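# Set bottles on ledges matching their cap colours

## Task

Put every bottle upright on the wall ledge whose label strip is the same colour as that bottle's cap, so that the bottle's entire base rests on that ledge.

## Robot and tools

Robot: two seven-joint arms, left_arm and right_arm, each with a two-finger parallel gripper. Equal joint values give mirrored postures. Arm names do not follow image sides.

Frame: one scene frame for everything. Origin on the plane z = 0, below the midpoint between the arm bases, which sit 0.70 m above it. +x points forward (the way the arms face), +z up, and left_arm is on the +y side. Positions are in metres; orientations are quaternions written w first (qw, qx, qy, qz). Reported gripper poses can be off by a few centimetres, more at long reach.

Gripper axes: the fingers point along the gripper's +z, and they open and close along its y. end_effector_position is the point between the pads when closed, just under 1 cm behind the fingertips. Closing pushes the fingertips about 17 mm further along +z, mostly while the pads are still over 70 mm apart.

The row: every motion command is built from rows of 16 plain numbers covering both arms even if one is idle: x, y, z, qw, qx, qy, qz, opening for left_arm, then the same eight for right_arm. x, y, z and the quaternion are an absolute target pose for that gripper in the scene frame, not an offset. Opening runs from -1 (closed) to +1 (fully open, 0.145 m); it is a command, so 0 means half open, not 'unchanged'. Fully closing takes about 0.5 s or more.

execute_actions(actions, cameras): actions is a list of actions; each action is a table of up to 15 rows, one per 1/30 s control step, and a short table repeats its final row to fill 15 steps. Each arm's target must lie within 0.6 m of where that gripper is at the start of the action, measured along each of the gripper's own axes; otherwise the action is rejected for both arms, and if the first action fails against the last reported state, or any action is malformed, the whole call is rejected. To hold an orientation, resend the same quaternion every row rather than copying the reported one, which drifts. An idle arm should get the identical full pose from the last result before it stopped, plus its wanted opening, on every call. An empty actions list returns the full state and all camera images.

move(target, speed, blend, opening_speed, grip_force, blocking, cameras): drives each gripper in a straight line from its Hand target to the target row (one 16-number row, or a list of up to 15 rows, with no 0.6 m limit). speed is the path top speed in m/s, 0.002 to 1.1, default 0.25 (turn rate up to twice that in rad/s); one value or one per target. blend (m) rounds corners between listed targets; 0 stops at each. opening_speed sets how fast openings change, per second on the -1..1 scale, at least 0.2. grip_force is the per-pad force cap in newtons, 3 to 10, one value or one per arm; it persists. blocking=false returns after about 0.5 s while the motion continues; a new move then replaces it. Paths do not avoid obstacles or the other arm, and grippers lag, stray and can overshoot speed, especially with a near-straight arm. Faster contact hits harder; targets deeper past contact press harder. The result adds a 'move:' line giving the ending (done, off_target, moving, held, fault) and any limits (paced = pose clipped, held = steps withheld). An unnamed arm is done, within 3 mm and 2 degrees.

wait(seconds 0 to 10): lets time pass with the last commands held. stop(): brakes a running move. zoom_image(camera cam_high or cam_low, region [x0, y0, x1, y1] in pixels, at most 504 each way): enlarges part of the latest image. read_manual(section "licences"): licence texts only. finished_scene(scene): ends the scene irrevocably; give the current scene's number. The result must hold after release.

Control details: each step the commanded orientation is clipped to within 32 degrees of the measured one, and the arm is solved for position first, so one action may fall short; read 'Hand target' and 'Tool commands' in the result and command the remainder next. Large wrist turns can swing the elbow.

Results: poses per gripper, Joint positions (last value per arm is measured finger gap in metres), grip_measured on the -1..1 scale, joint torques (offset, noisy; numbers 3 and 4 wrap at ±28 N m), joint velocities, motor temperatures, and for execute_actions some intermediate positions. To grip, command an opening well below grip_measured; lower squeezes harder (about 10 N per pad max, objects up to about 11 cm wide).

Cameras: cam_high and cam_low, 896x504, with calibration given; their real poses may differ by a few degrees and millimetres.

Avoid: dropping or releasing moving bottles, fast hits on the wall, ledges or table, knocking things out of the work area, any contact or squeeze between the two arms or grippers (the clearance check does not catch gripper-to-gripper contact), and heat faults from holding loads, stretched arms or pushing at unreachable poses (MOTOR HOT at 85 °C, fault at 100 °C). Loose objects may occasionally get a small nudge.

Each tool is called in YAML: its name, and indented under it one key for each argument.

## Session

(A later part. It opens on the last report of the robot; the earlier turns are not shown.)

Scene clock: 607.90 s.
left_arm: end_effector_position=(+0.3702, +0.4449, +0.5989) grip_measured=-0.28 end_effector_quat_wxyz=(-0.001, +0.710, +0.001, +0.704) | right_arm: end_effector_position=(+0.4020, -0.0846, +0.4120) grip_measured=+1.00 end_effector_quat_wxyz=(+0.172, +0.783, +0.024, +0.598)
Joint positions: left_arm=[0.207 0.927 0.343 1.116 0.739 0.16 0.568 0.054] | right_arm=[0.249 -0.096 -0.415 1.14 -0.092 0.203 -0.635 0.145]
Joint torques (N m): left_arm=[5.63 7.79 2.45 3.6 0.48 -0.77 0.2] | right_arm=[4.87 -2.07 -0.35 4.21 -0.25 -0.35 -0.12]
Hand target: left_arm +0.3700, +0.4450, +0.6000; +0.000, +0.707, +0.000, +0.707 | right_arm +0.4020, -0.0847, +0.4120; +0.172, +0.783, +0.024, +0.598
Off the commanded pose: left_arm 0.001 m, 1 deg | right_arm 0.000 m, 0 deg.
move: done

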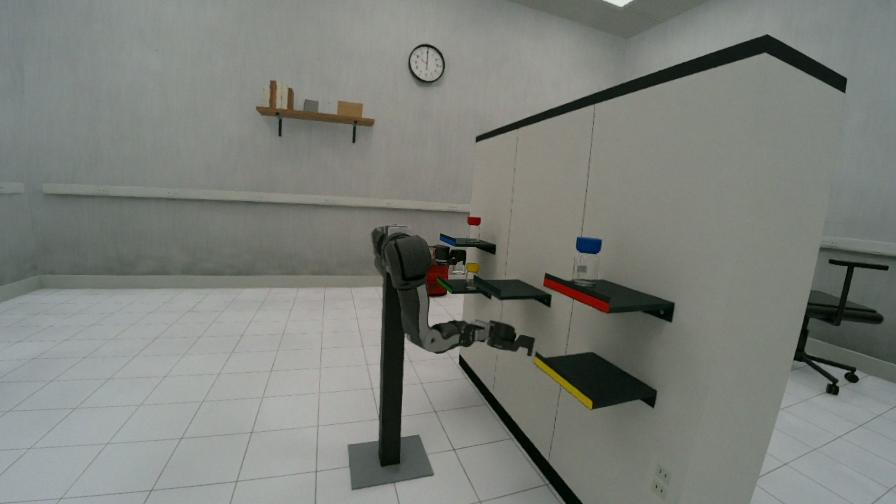

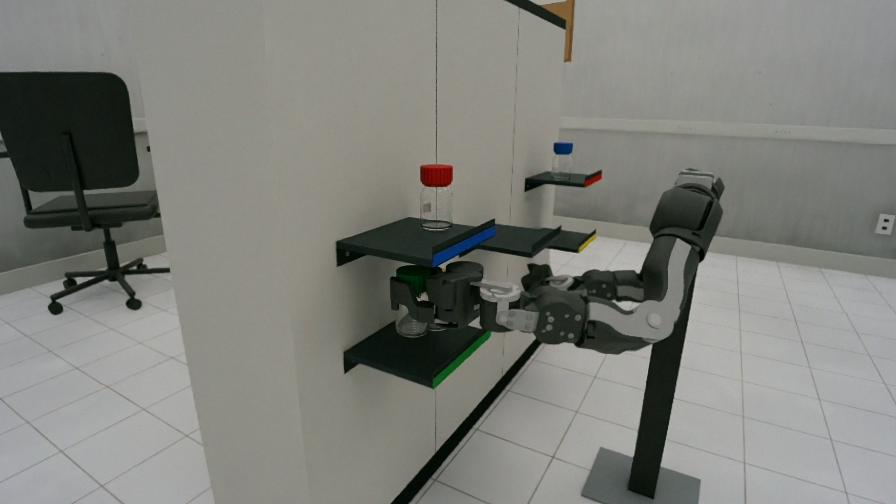

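move:
  target:
    - [0.37,0.445,0.560,0,0.7071,0,0.7071,-0.7,0.4020,-0.0846,0.4120,0.172,0.783,0.024,0.598,1]
  cameras: ["all"]
  speed: 0.06

zoom_image:
  camera: "cam_low"
  region: [330, 220, 590, 400]

zoom_image:
  camera: "cam_high"
  region: [420, 220, 530, 310]

Scene clock: 620.50 s.
left_arm: end_effector_position=(+0.3692, +0.4461, +0.5588) grip_measured=-0.28 end_effector_quat_wxyz=(-0.002, +0.711, +0.002, +0.703) | right_arm: end_effector_position=(+0.4020, -0.0846, +0.4120) grip_measured=+1.00 end_effector_quat_wxyz=(+0.172, +0.783, +0.024, +0.598)
Joint positions: left_arm=[0.208 0.863 0.314 1.004 0.692 0.026 0.61 0.054] | right_arm=[0.249 -0.096 -0.415 1.14 -0.092 0.203 -0.635 0.145]
Joint torques (N m): left_arm=[6.76 7.29 1.61 3.63 0.5 -0.78 0.24] | right_arm=[4.84 -1.99 -0.32 4.14 -0.23 -0.34 -0.09]
Hand target: left_arm +0.3700, +0.4450, +0.5600; +0.000, +0.707, +0.000, +0.707 | right_arm +0.4020, -0.0847, +0.4120; +0.172, +0.783, +0.024, +0.598
Off the commanded pose: left_arm 0.002 m, 1 deg | right_arm 0.000 m, 0 deg.
move: done

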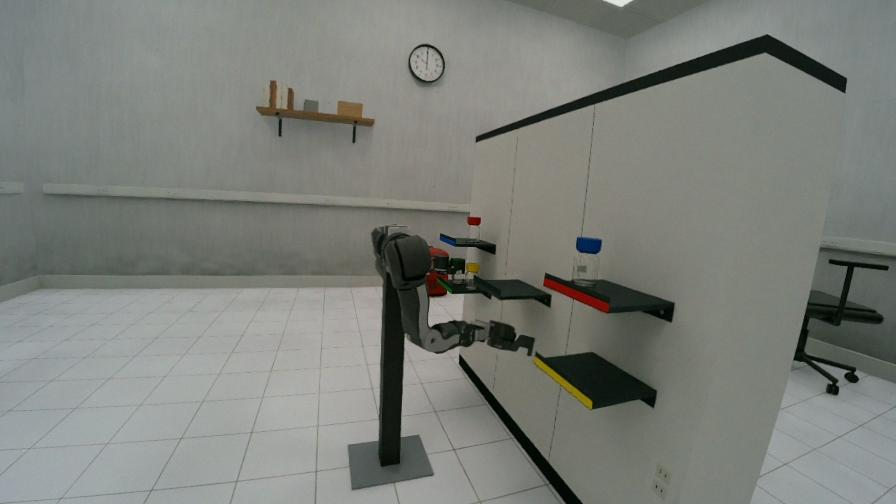

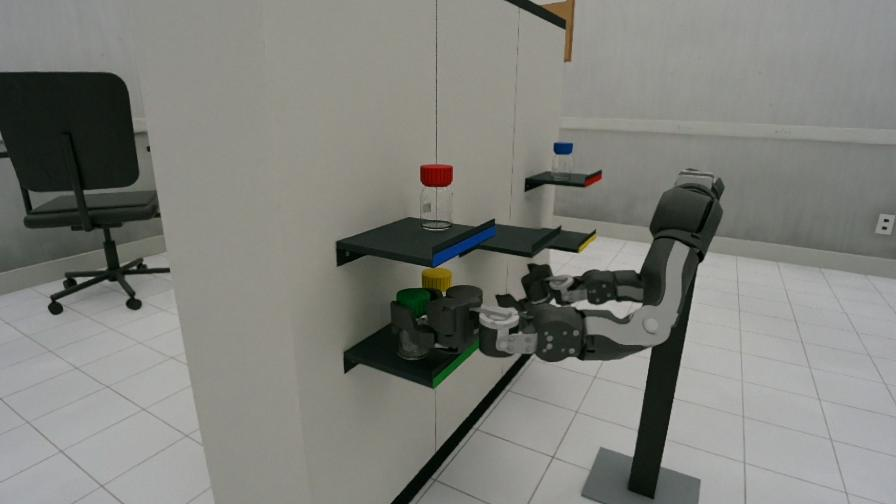

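Scaled by 1.938 from the camera's 896x504 image, which has a finer 1280x720 frame.

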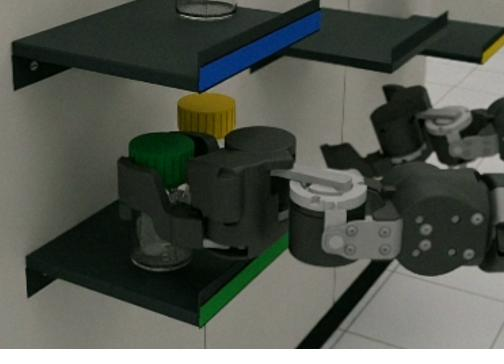

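Scaled by 4.582 from the camera's 896x504 image, which has a finer 1280x720 frame.

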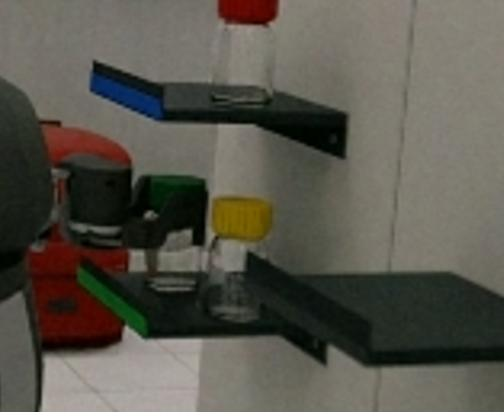

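move:
  target:
    - [0.37,0.445,0.549,0,0.7071,0,0.7071,-0.7,0.4020,-0.0846,0.4120,0.172,0.783,0.024,0.598,1]
  cameras: ["all"]
  speed: 0.03

zoom_image:
  camera: "cam_low"
  region: [360, 260, 510, 400]

zoom_image:
  camera: "cam_high"
  region: [420, 250, 500, 310]

Scene clock: 631.47 s.
left_arm: end_effector_position=(+0.3703, +0.4462, +0.5581) grip_measured=-0.28 end_effector_quat_wxyz=(-0.004, +0.697, -0.002, +0.717) | right_arm: end_effector_position=(+0.4020, -0.0846, +0.4120) grip_measured=+1.00 end_effector_quat_wxyz=(+0.172, +0.783, +0.024, +0.598)
Joint positions: left_arm=[0.22 0.86 0.288 0.97 0.715 -0.043 0.618 0.055] | right_arm=[0.249 -0.096 -0.415 1.14 -0.092 0.203 -0.635 0.145]
Joint torques (N m): left_arm=[4.39 7.19 0.29 2.78 0.26 -0.11 0.11] | right_arm=[4.76 -1.96 -0.31 4.16 -0.24 -0.33 -0.12]
Hand target: left_arm +0.3698, +0.4450, +0.5492; +0.000, +0.707, +0.000, +0.707 | right_arm +0.4020, -0.0847, +0.4120; +0.172, +0.783, +0.024, +0.598
Off the commanded pose: left_arm 0.009 m, 2 deg | right_arm 0.000 m, 0 deg.
move: off_target (left_arm)

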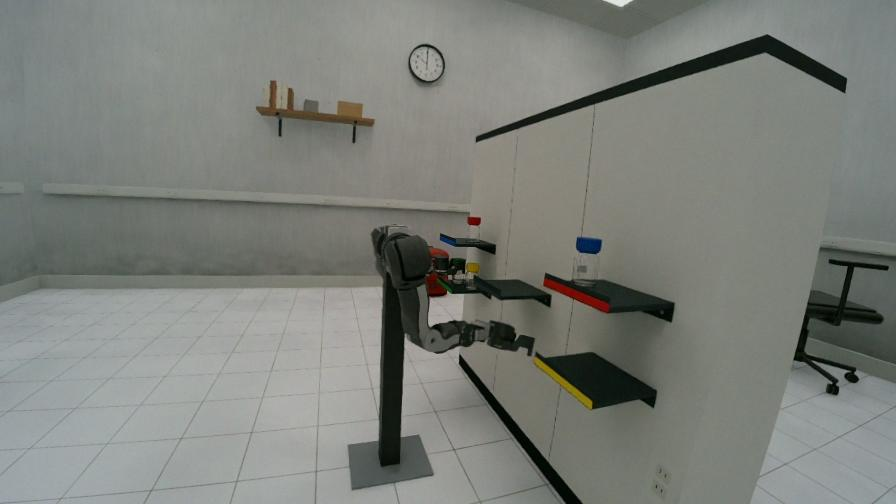

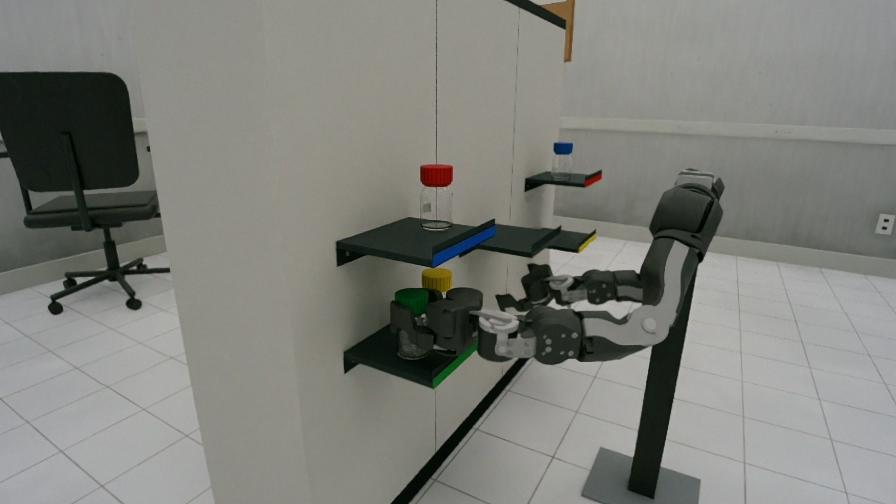

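Scaled by 3.360 from the camera's 896x504 image, which has a finer 1280x720 frame.

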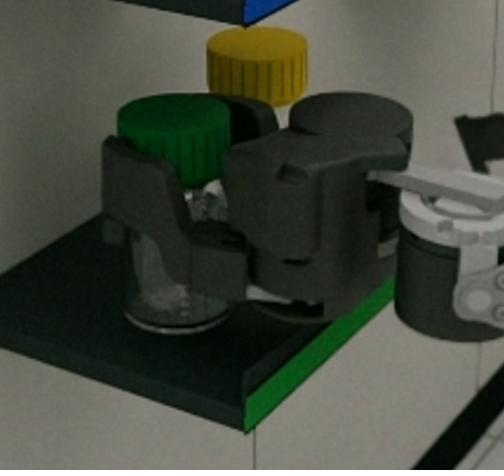

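Scaled by 6.300 from the camera's 896x504 image, which has a finer 1280x720 frame.

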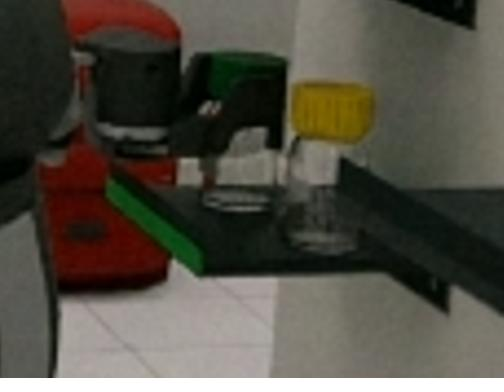

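move:
  target:
    - [0.37,0.445,0.558,0,0.7071,0,0.7071,-0.7,0.4020,-0.0846,0.4120,0.172,0.783,0.024,0.598,1]
    - [0.37,0.445,0.558,0,0.7071,0,0.7071,0.2,0.4020,-0.0846,0.4120,0.172,0.783,0.024,0.598,1]
    - [0.25,0.445,0.562,0,0.7071,0,0.7071,0.2,0.4020,-0.0846,0.4120,0.172,0.783,0.024,0.598,1]
  cameras: ["all"]
  opening_speed: 0.7
  speed: [0.05,0.05,0.15]

zoom_image:
  camera: "cam_low"
  region: [330, 220, 590, 400]

zoom_image:
  camera: "cam_high"
  region: [420, 220, 530, 310]

Scene clock: 649.17 s.
left_arm: end_effector_position=(+0.2497, +0.4465, +0.5614) grip_measured=+0.20 end_effector_quat_wxyz=(-0.002, +0.708, +0.003, +0.706) | right_arm: end_effector_position=(+0.4020, -0.0846, +0.4120) grip_measured=+1.00 end_effector_quat_wxyz=(+0.172, +0.783, +0.024, +0.598)
Joint positions: left_arm=[-0.509 0.76 0.847 1.405 0.867 0.024 0.7 0.09] | right_arm=[0.249 -0.096 -0.415 1.14 -0.092 0.203 -0.635 0.145]
Joint torques (N m): left_arm=[1.23 6.84 2.39 4.03 0.53 -0.51 0.23] | right_arm=[4.79 -2.02 -0.27 4.16 -0.25 -0.33 -0.12]
Hand target: left_arm +0.2500, +0.4450, +0.5620; +0.000, +0.707, +0.000, +0.707 | right_arm +0.4020, -0.0847, +0.4120; +0.172, +0.783, +0.024, +0.598
Off the commanded pose: left_arm 0.002 m, 0 deg | right_arm 0.000 m, 0 deg.
move: done

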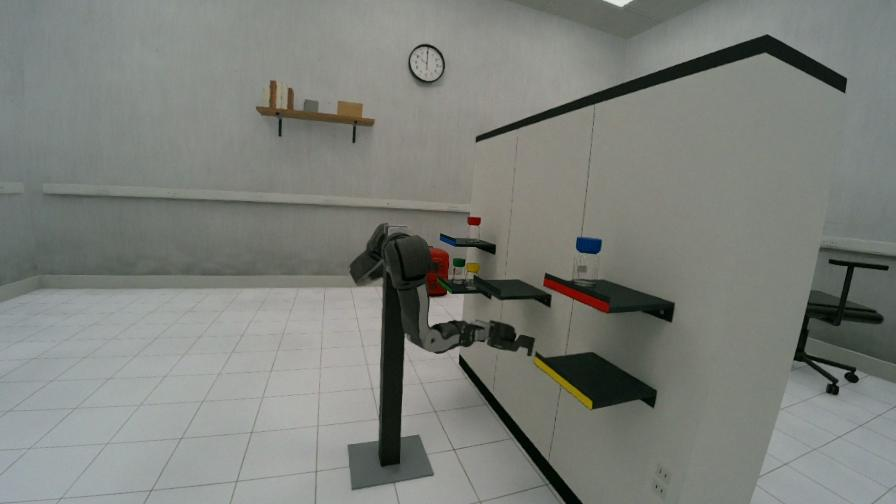

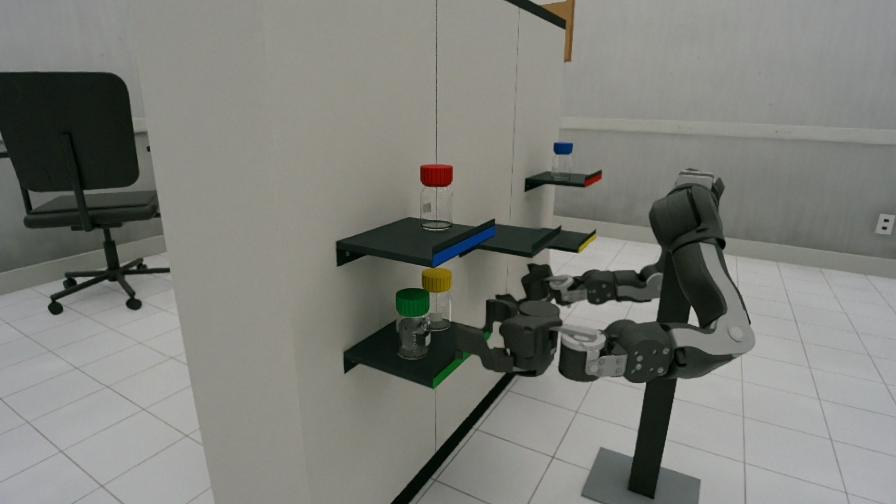

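Scaled by 1.938 from the camera's 896x504 image, which has a finer 1280x720 frame.

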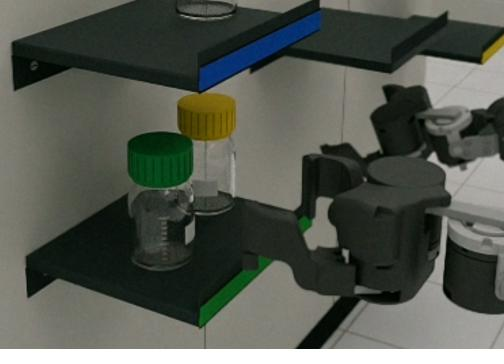

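Scaled by 4.582 from the camera's 896x504 image, which has a finer 1280x720 frame.

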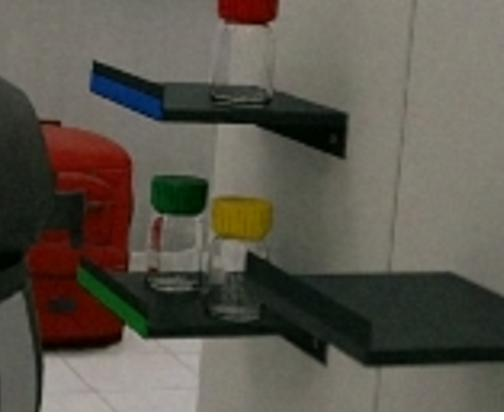

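move:
  target:
    - [0.25,0.341,0.556,0,0.7071,0,0.7071,0.2,0.4020,-0.0846,0.4120,0.172,0.783,0.024,0.598,1]
    - [0.377,0.341,0.556,0,0.7071,0,0.7071,0.2,0.4020,-0.0846,0.4120,0.172,0.783,0.024,0.598,1]
    - [0.377,0.341,0.556,0,0.7071,0,0.7071,-0.7,0.4020,-0.0846,0.4120,0.172,0.783,0.024,0.598,1]
    - [0.377,0.341,0.597,0,0.7071,0,0.7071,-0.7,0.4020,-0.0846,0.4120,0.172,0.783,0.024,0.598,1]
  cameras: ["all"]
  opening_speed: 0.7
  speed: [0.15,0.1,0.1,0.1]

zoom_image:
  camera: "cam_low"
  region: [330, 220, 590, 400]

zoom_image:
  camera: "cam_high"
  region: [420, 220, 530, 310]

Scene clock: 671.30 s.
left_arm: end_effector_position=(+0.3772, +0.3403, +0.5935) grip_measured=-0.25 end_effector_quat_wxyz=(+0.002, +0.712, -0.001, +0.702) | right_arm: end_effector_position=(+0.4020, -0.0846, +0.4120) grip_measured=+1.00 end_effector_quat_wxyz=(+0.172, +0.783, +0.024, +0.598)
Joint positions: left_arm=[0.099 0.659 0.349 1.613 0.606 0.353 0.267 0.057] | right_arm=[0.249 -0.096 -0.415 1.14 -0.092 0.203 -0.635 0.145]
Joint torques (N m): left_arm=[6.08 5.39 2.48 5.05 0.28 -0.81 0.02] | right_arm=[4.81 -1.94 -0.28 4.18 -0.24 -0.34 -0.1]
Hand target: left_arm +0.3770, +0.3410, +0.5971; +0.000, +0.707, +0.000, +0.707 | right_arm +0.4020, -0.0847, +0.4120; +0.172, +0.783, +0.024, +0.598
Off the commanded pose: left_arm 0.004 m, 1 deg | right_arm 0.000 m, 0 deg.
move: off_target (left_arm)

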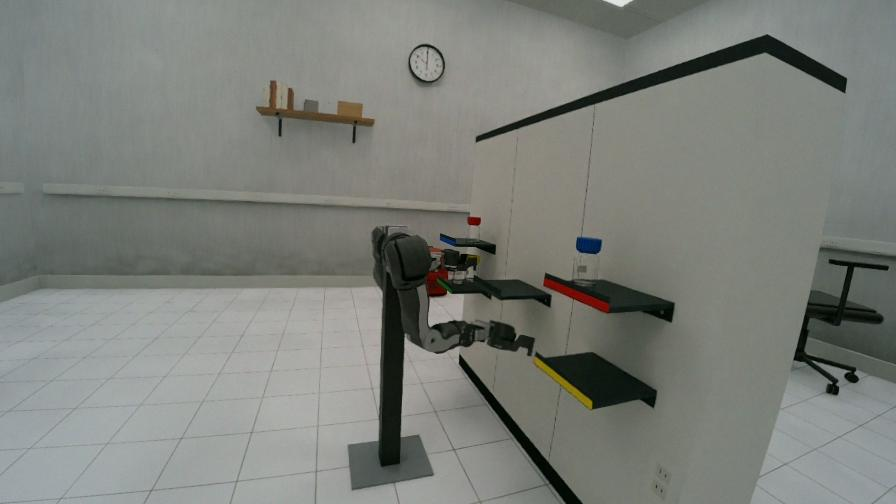

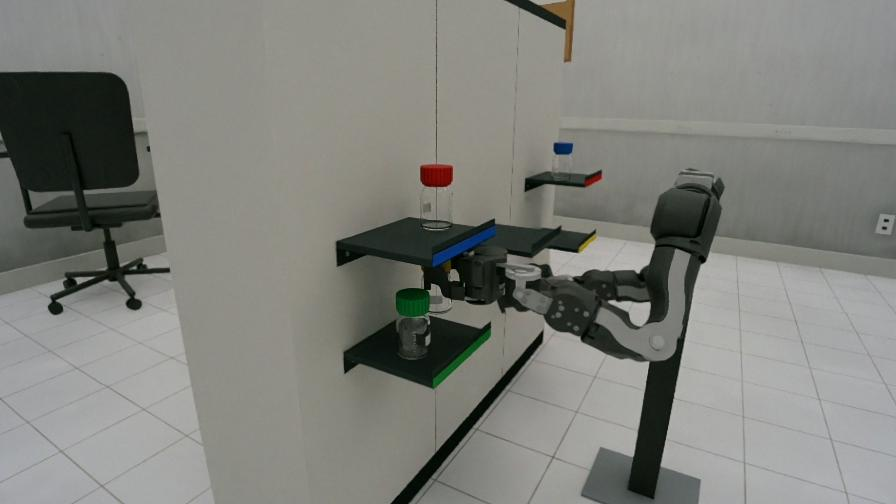

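Scaled by 1.938 from the camera's 896x504 image, which has a finer 1280x720 frame.

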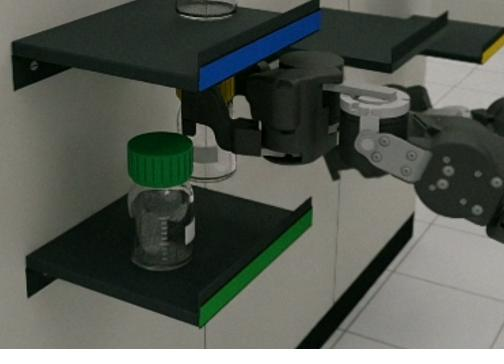

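Scaled by 4.582 from the camera's 896x504 image, which has a finer 1280x720 frame.

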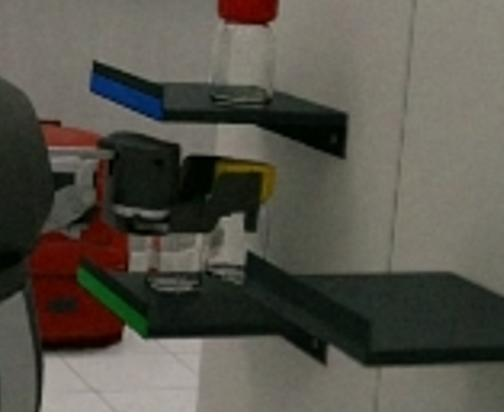

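move:
  target:
    - [0.24,0.341,0.60,0,0.7071,0,0.7071,-0.7,0.4020,-0.0846,0.4120,0.172,0.783,0.024,0.598,1]
    - [0.26,0.21,0.68,0.062,0.704,-0.062,0.704,-0.7,0.4020,-0.0846,0.4120,0.172,0.783,0.024,0.598,1]
    - [0.30,0.075,0.695,0.153,0.690,-0.153,0.690,-0.7,0.4020,-0.0846,0.4120,0.172,0.783,0.024,0.598,1]
    - [0.39,0.012,0.695,0.153,0.690,-0.153,0.690,-0.7,0.4020,-0.0846,0.4120,0.172,0.783,0.024,0.598,1]
  cameras: ["all"]
  blend: [0.03,0.05,0.02,0]
  speed: 0.18

zoom_image:
  camera: "cam_low"
  region: [410, 160, 610, 300]

zoom_image:
  camera: "cam_high"
  region: [420, 230, 560, 320]

Scene clock: 691.17 s.
left_arm: end_effector_position=(+0.3906, +0.0128, +0.6919) grip_measured=-0.25 end_effector_quat_wxyz=(+0.150, +0.695, -0.153, +0.686) | right_arm: end_effector_position=(+0.4020, -0.0846, +0.4120) grip_measured=+1.00 end_effector_quat_wxyz=(+0.172, +0.783, +0.024, +0.598)
Joint positions: left_arm=[0.85 0.338 -0.684 1.904 0.977 0.685 -0.607 0.057] | right_arm=[0.249 -0.096 -0.415 1.14 -0.092 0.203 -0.635 0.145]
Joint torques (N m): left_arm=[9.06 -0.28 1.99 3.1 -0.27 -0.89 0.22] | right_arm=[4.73 -2.02 -0.28 4.23 -0.25 -0.34 -0.12]
Hand target: left_arm +0.3900, +0.0120, +0.6949; +0.153, +0.690, -0.153, +0.690 | right_arm +0.4020, -0.0847, +0.4120; +0.172, +0.783, +0.024, +0.598
Off the commanded pose: left_arm 0.003 m, 1 deg | right_arm 0.000 m, 0 deg.
move: done

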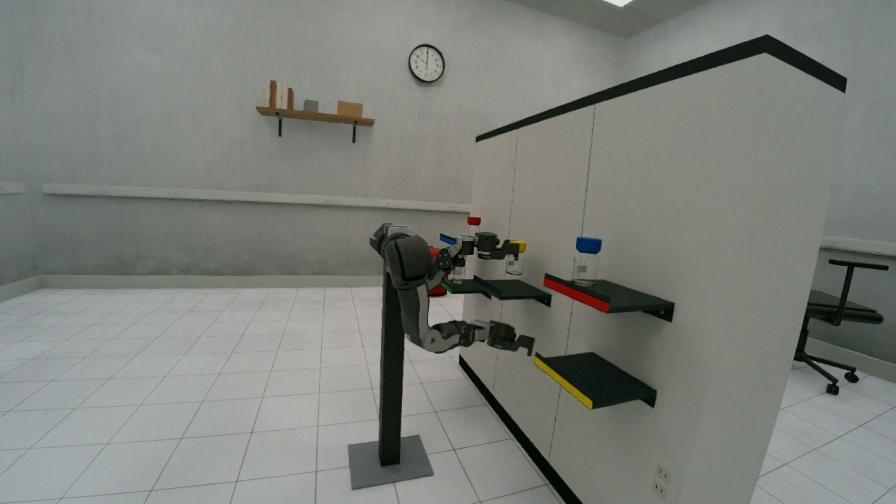

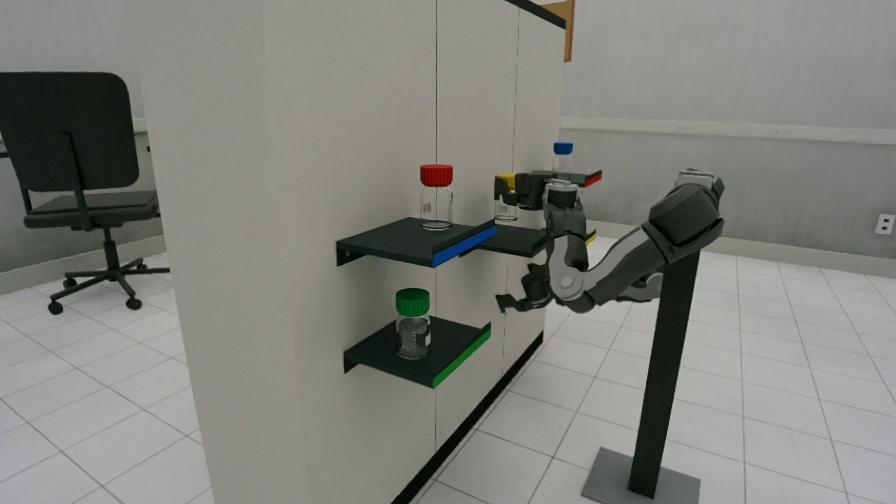

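Scaled by 2.520 from the camera's 896x504 image, which has a finer 1280x720 frame.

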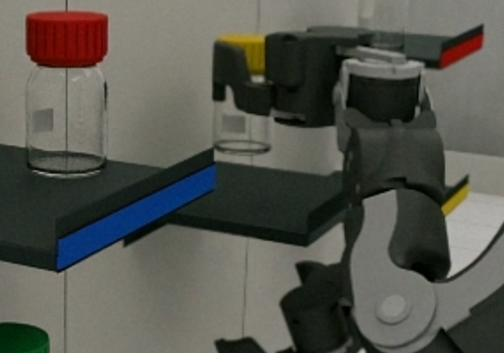

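Scaled by 3.600 from the camera's 896x504 image, which has a finer 1280x720 frame.

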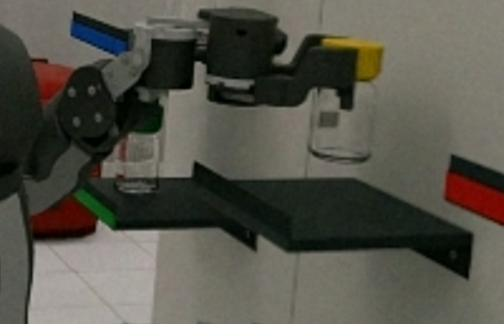

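move:
  target:
    - [0.385,0.014,0.66,0.153,0.690,-0.153,0.690,-0.7,0.4020,-0.0846,0.4120,0.172,0.783,0.024,0.598,1]
    - [0.385,0.014,0.643,0.153,0.690,-0.153,0.690,-0.7,0.4020,-0.0846,0.4120,0.172,0.783,0.024,0.598,1]
  cameras: ["all"]
  speed: [0.1,0.03]

zoom_image:
  camera: "cam_low"
  region: [410, 160, 610, 300]

zoom_image:
  camera: "cam_high"
  region: [420, 230, 560, 320]

Scene clock: 704.47 s.
left_arm: end_effector_position=(+0.3845, +0.0147, +0.6500) grip_measured=-0.25 end_effector_quat_wxyz=(+0.155, +0.683, -0.149, +0.698) | right_arm: end_effector_position=(+0.4020, -0.0846, +0.4120) grip_measured=+1.00 end_effector_quat_wxyz=(+0.172, +0.783, +0.024, +0.598)
Joint positions: left_arm=[0.709 0.412 -0.767 1.912 0.856 0.474 -0.547 0.057] | right_arm=[0.249 -0.096 -0.415 1.14 -0.092 0.203 -0.635 0.145]
Joint torques (N m): left_arm=[6.55 0.49 1.01 1.88 0 -0.36 0.2] | right_arm=[4.84 -2.07 -0.29 4.08 -0.24 -0.35 -0.11]
Hand target: left_arm +0.3849, +0.0140, +0.6431; +0.153, +0.690, -0.153, +0.690 | right_arm +0.4020, -0.0847, +0.4120; +0.172, +0.783, +0.024, +0.598
Off the commanded pose: left_arm 0.007 m, 1 deg | right_arm 0.000 m, 0 deg.
move: off_target (left_arm)

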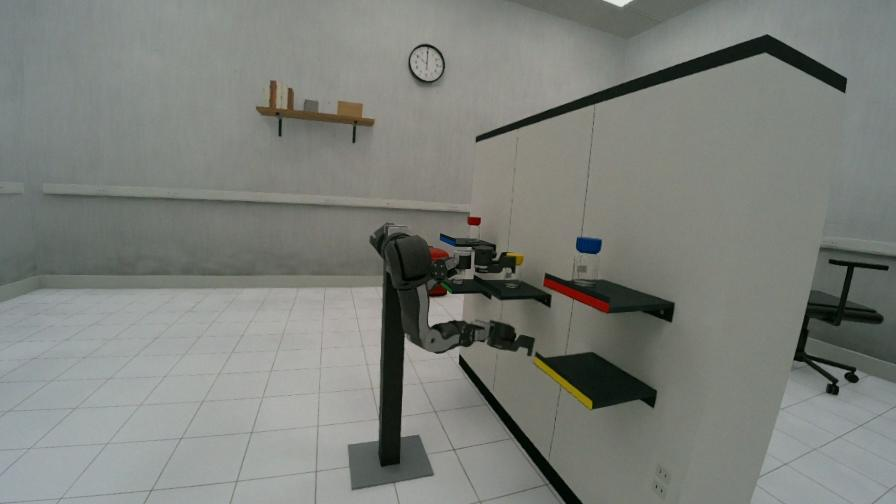

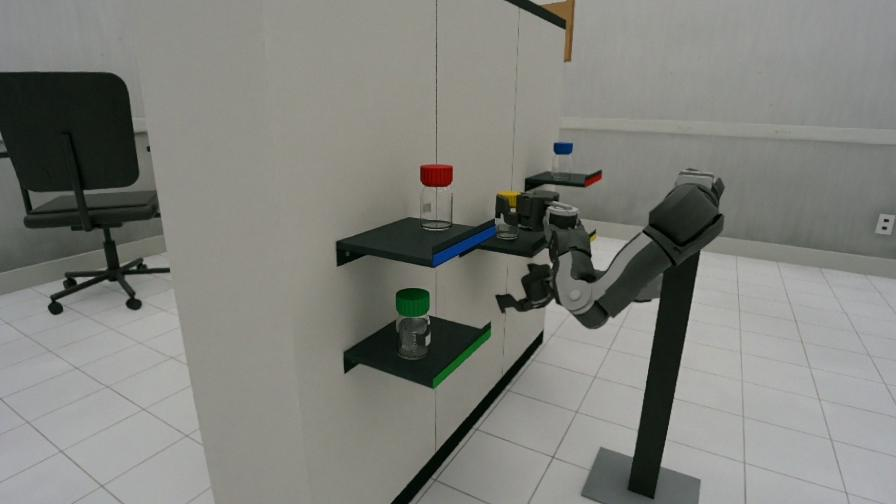

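Scaled by 2.520 from the camera's 896x504 image, which has a finer 1280x720 frame.

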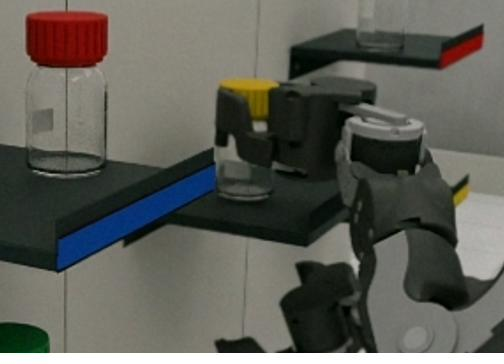

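Scaled by 3.600 from the camera's 896x504 image, which has a finer 1280x720 frame.

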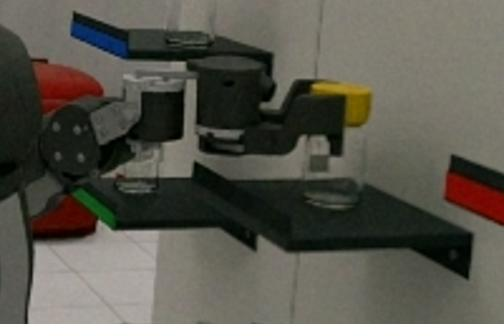

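move:
  target:
    - [0.385,0.014,0.649,0.153,0.690,-0.153,0.690,0.3,0.4020,-0.0846,0.4120,0.172,0.783,0.024,0.598,1]
    - [0.30,0.053,0.652,0.153,0.690,-0.153,0.690,0.3,0.4020,-0.0846,0.4120,0.172,0.783,0.024,0.598,1]
    - [0.26,0.25,0.64,0,0.707,0,0.707,0.3,0.30,-0.11,0.42,-0.153,0.690,0.153,0.690,0.5]
    - [0.26,0.3,0.60,0,0.707,0,0.707,0.3,0.29,-0.08,0.65,-0.153,0.690,0.153,0.690,0.5]
  cameras: ["all"]
  opening_speed: 0.7
  blend: [0,0.02,0.03,0]
  speed: 0.18

zoom_image:
  camera: "cam_low"
  region: [410, 160, 610, 300]

zoom_image:
  camera: "cam_high"
  region: [420, 210, 580, 320]

Scene clock: 728.27 s.
left_arm: end_effector_position=(+0.2602, +0.3005, +0.6015) grip_measured=+0.30 end_effector_quat_wxyz=(-0.002, +0.706, +0.001, +0.708) | right_arm: end_effector_position=(+0.2894, -0.0787, +0.6505) grip_measured=+0.50 end_effector_quat_wxyz=(-0.156, +0.688, +0.156, +0.691)
Joint positions: left_arm=[-0.954 0.854 0.705 2.189 1.038 -0.059 -0.095 0.098] | right_arm=[0.126 0.484 -0.247 2.442 0.706 0.742 -0.293 0.112]
Joint torques (N m): left_arm=[0.22 3.15 1.73 2.51 0.09 -0.71 0.22] | right_arm=[2.78 1.09 2.02 2.47 0.02 -0.32 -0.17]
Hand target: left_arm +0.2600, +0.3000, +0.5999; +0.000, +0.707, +0.000, +0.707 | right_arm +0.2902, -0.0800, +0.6500; -0.153, +0.690, +0.153, +0.691
Off the commanded pose: left_arm 0.002 m, 0 deg | right_arm 0.002 m, 1 deg.
joint read past its limit (right arm) — joint 4 (elbow), upper limit, where the elbow is as bent as it goes.
joint sent to its limit (right arm) — joint 4 (elbow), upper limit, where the elbow is as bent as it goes. The joint targets still meet the commanded pose.
move: done; blend cut to 0 m at target 3

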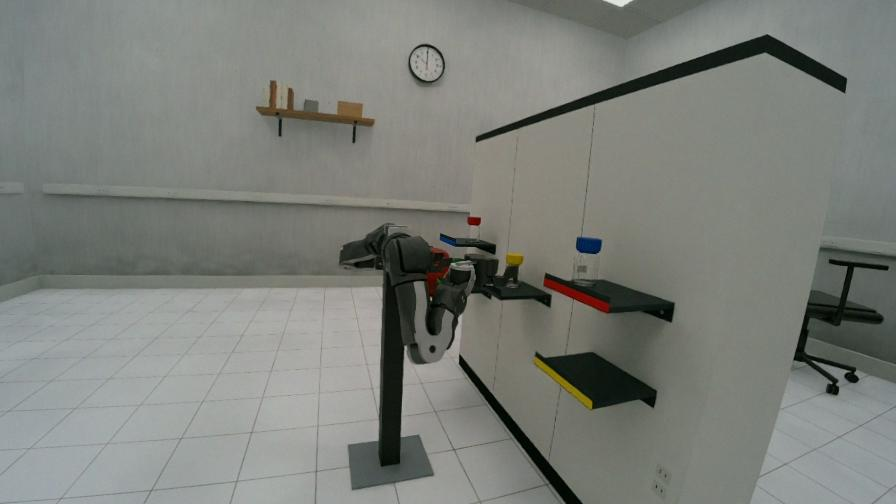

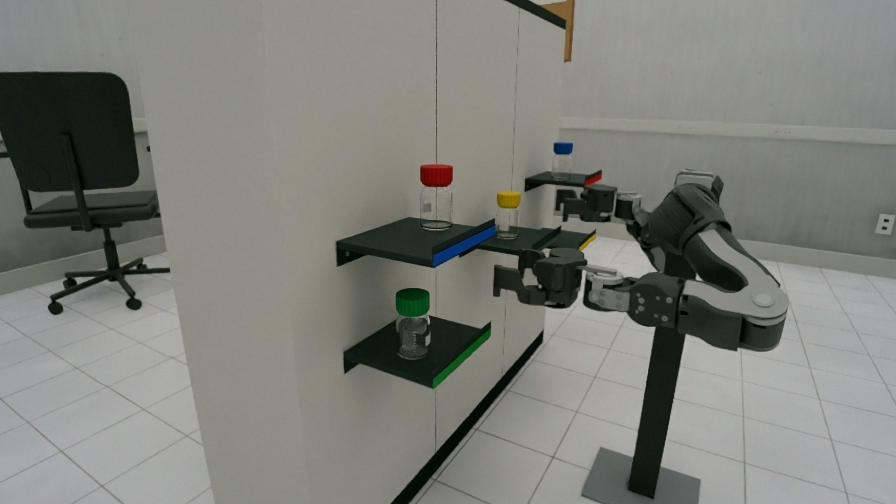

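Scaled by 2.520 from the camera's 896x504 image, which has a finer 1280x720 frame.

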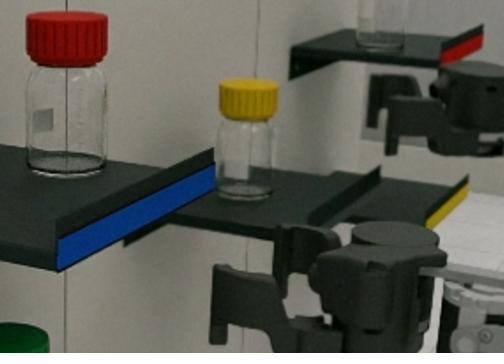

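Scaled by 3.150 from the camera's 896x504 image, which has a finer 1280x720 frame.

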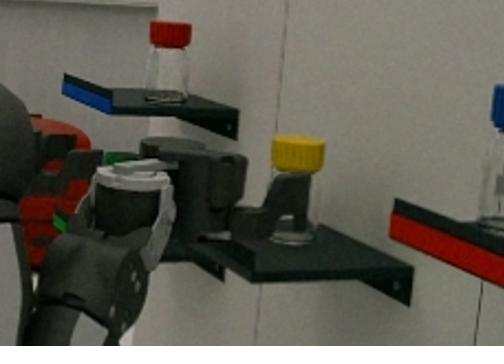

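move:
  target:
    - [0.26,0.3,0.60,0,0.707,0,0.707,0.3,0.345,-0.031,0.652,-0.153,0.690,0.153,0.690,0.5]
  cameras: ["all"]
  speed: 0.12

zoom_image:
  camera: "cam_low"
  region: [450, 160, 600, 270]

zoom_image:
  camera: "cam_high"
  region: [420, 210, 580, 320]

Scene clock: 755.03 s.
left_arm: end_effector_position=(+0.2602, +0.3005, +0.6015) grip_measured=+0.30 end_effector_quat_wxyz=(-0.002, +0.706, +0.001, +0.708) | right_arm: end_effector_position=(+0.3451, -0.0308, +0.6520) grip_measured=+0.50 end_effector_quat_wxyz=(-0.154, +0.691, +0.155, +0.689)
Joint positions: left_arm=[-0.955 0.854 0.705 2.189 1.038 -0.059 -0.095 0.098] | right_arm=[0.426 0.268 -0.478 2.142 0.592 0.763 -0.355 0.112]
Joint torques (N m): left_arm=[0.22 3.2 1.73 2.52 0.09 -0.71 0.22] | right_arm=[4.13 -0.54 1.42 2.97 -0.1 -0.5 -0.11]
Hand target: left_arm +0.2600, +0.3000, +0.5999; +0.000, +0.707, +0.000, +0.707 | right_arm +0.3450, -0.0311, +0.6521; -0.153, +0.690, +0.153, +0.690
Off the commanded pose: left_arm 0.002 m, 0 deg | right_arm 0.000 m, 0 deg.
move: done

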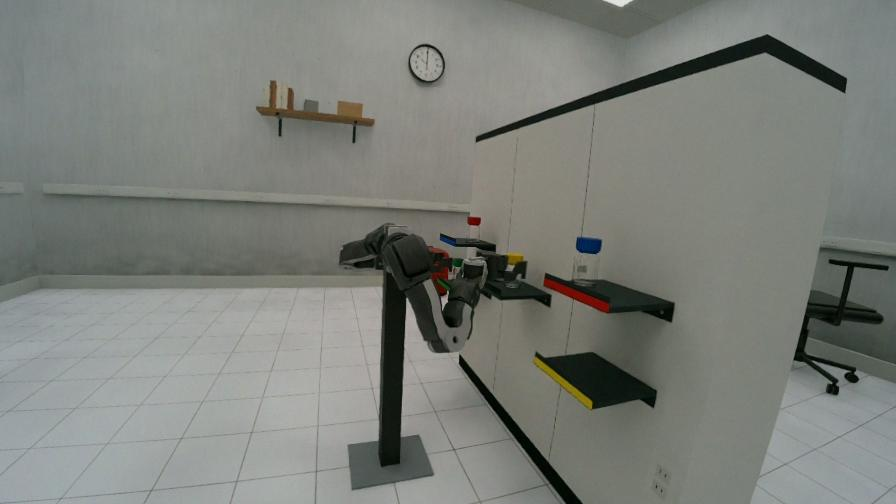

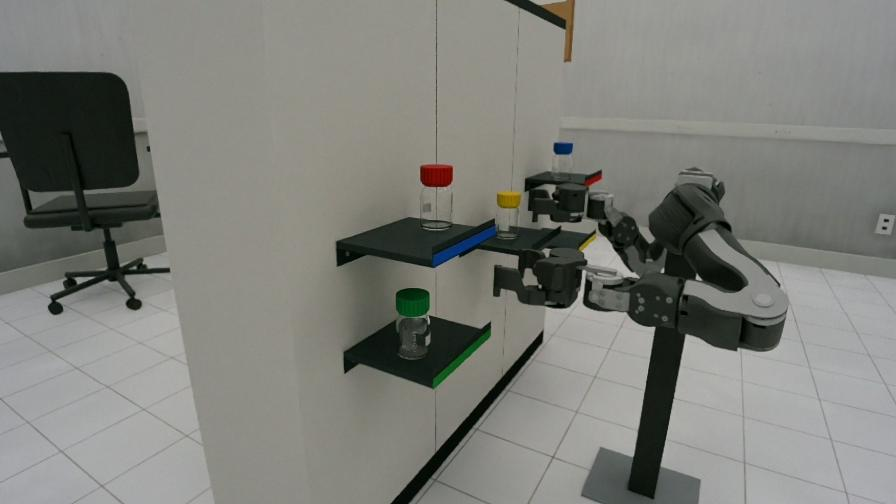

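Scaled by 3.360 from the camera's 896x504 image, which has a finer 1280x720 frame.

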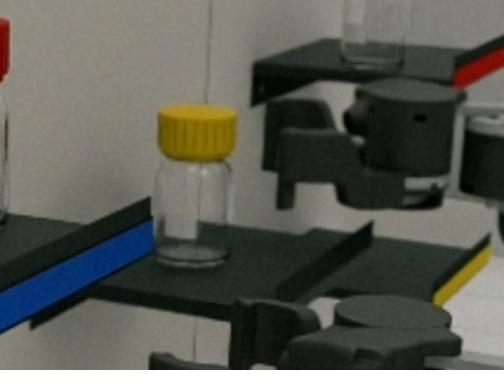

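Scaled by 3.150 from the camera's 896x504 image, which has a finer 1280x720 frame.

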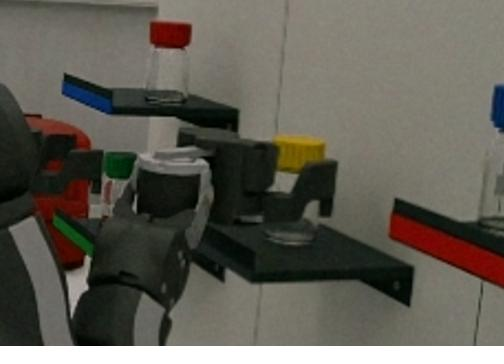

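move:
  target:
    - [0.26,0.3,0.60,0,0.707,0,0.707,0.3,0.397,0.0,0.652,-0.153,0.690,0.153,0.690,0.5]
    - [0.26,0.3,0.60,0,0.707,0,0.707,0.3,0.397,0.0,0.652,-0.153,0.690,0.153,0.690,-0.7]
  cameras: ["all"]
  speed: 0.1
  opening_speed: 0.6

zoom_image:
  camera: "cam_low"
  region: [450, 160, 600, 270]

zoom_image:
  camera: "cam_high"
  region: [420, 210, 580, 320]

Scene clock: 771.27 s.
left_arm: end_effector_position=(+0.2602, +0.3005, +0.6015) grip_measured=+0.30 end_effector_quat_wxyz=(-0.002, +0.706, +0.001, +0.708) | right_arm: end_effector_position=(+0.3970, +0.0000, +0.6518) grip_measured=-0.25 end_effector_quat_wxyz=(-0.155, +0.691, +0.153, +0.689)
Joint positions: left_arm=[-0.955 0.854 0.705 2.189 1.038 -0.059 -0.095 0.098] | right_arm=[0.62 0.156 -0.561 1.825 0.56 0.661 -0.331 0.057]
Joint torques (N m): left_arm=[0.22 3.23 1.73 2.51 0.09 -0.71 0.22] | right_arm=[5.89 -0.96 1.37 3.18 -0.16 -0.49 -0.03]
Hand target: left_arm +0.2600, +0.3000, +0.5999; +0.000, +0.707, +0.000, +0.707 | right_arm +0.3970, +0.0000, +0.6521; -0.153, +0.690, +0.153, +0.690
Off the commanded pose: left_arm 0.002 m, 0 deg | right_arm 0.000 m, 0 deg.
move: done

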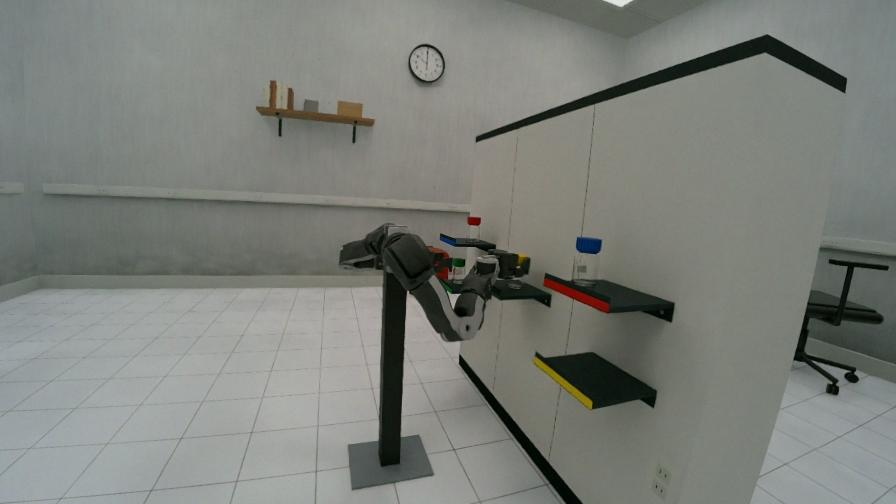

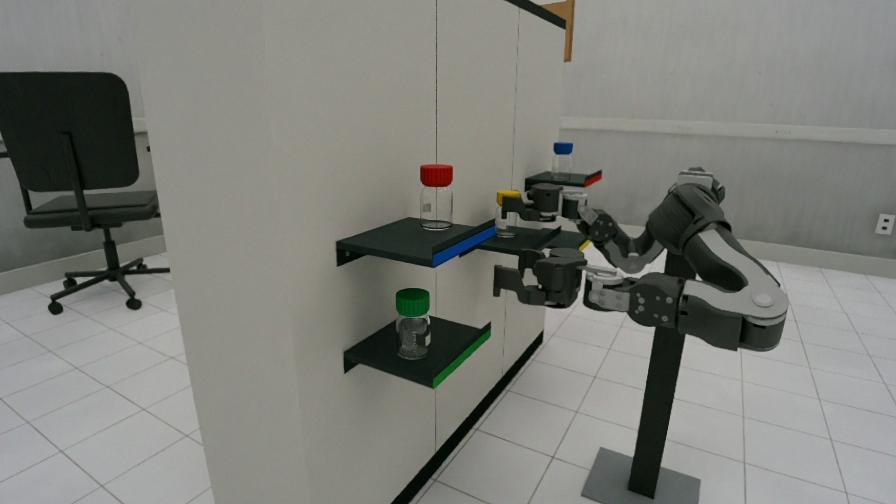

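Scaled by 3.360 from the camera's 896x504 image, which has a finer 1280x720 frame.

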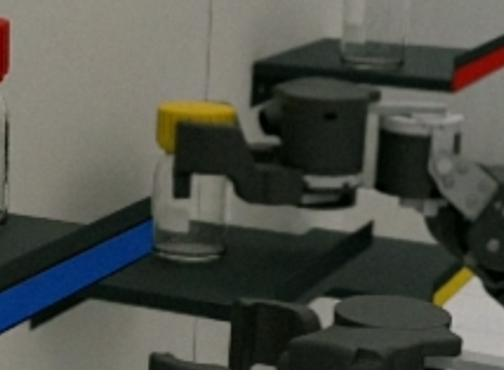

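Scaled by 3.150 from the camera's 896x504 image, which has a finer 1280x720 frame.

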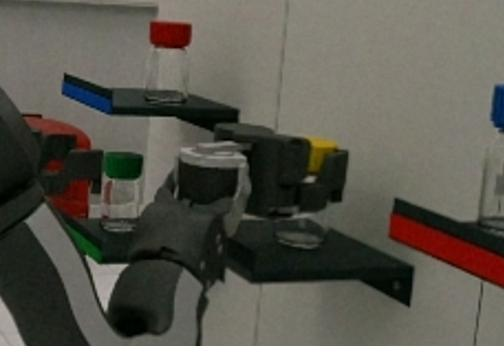

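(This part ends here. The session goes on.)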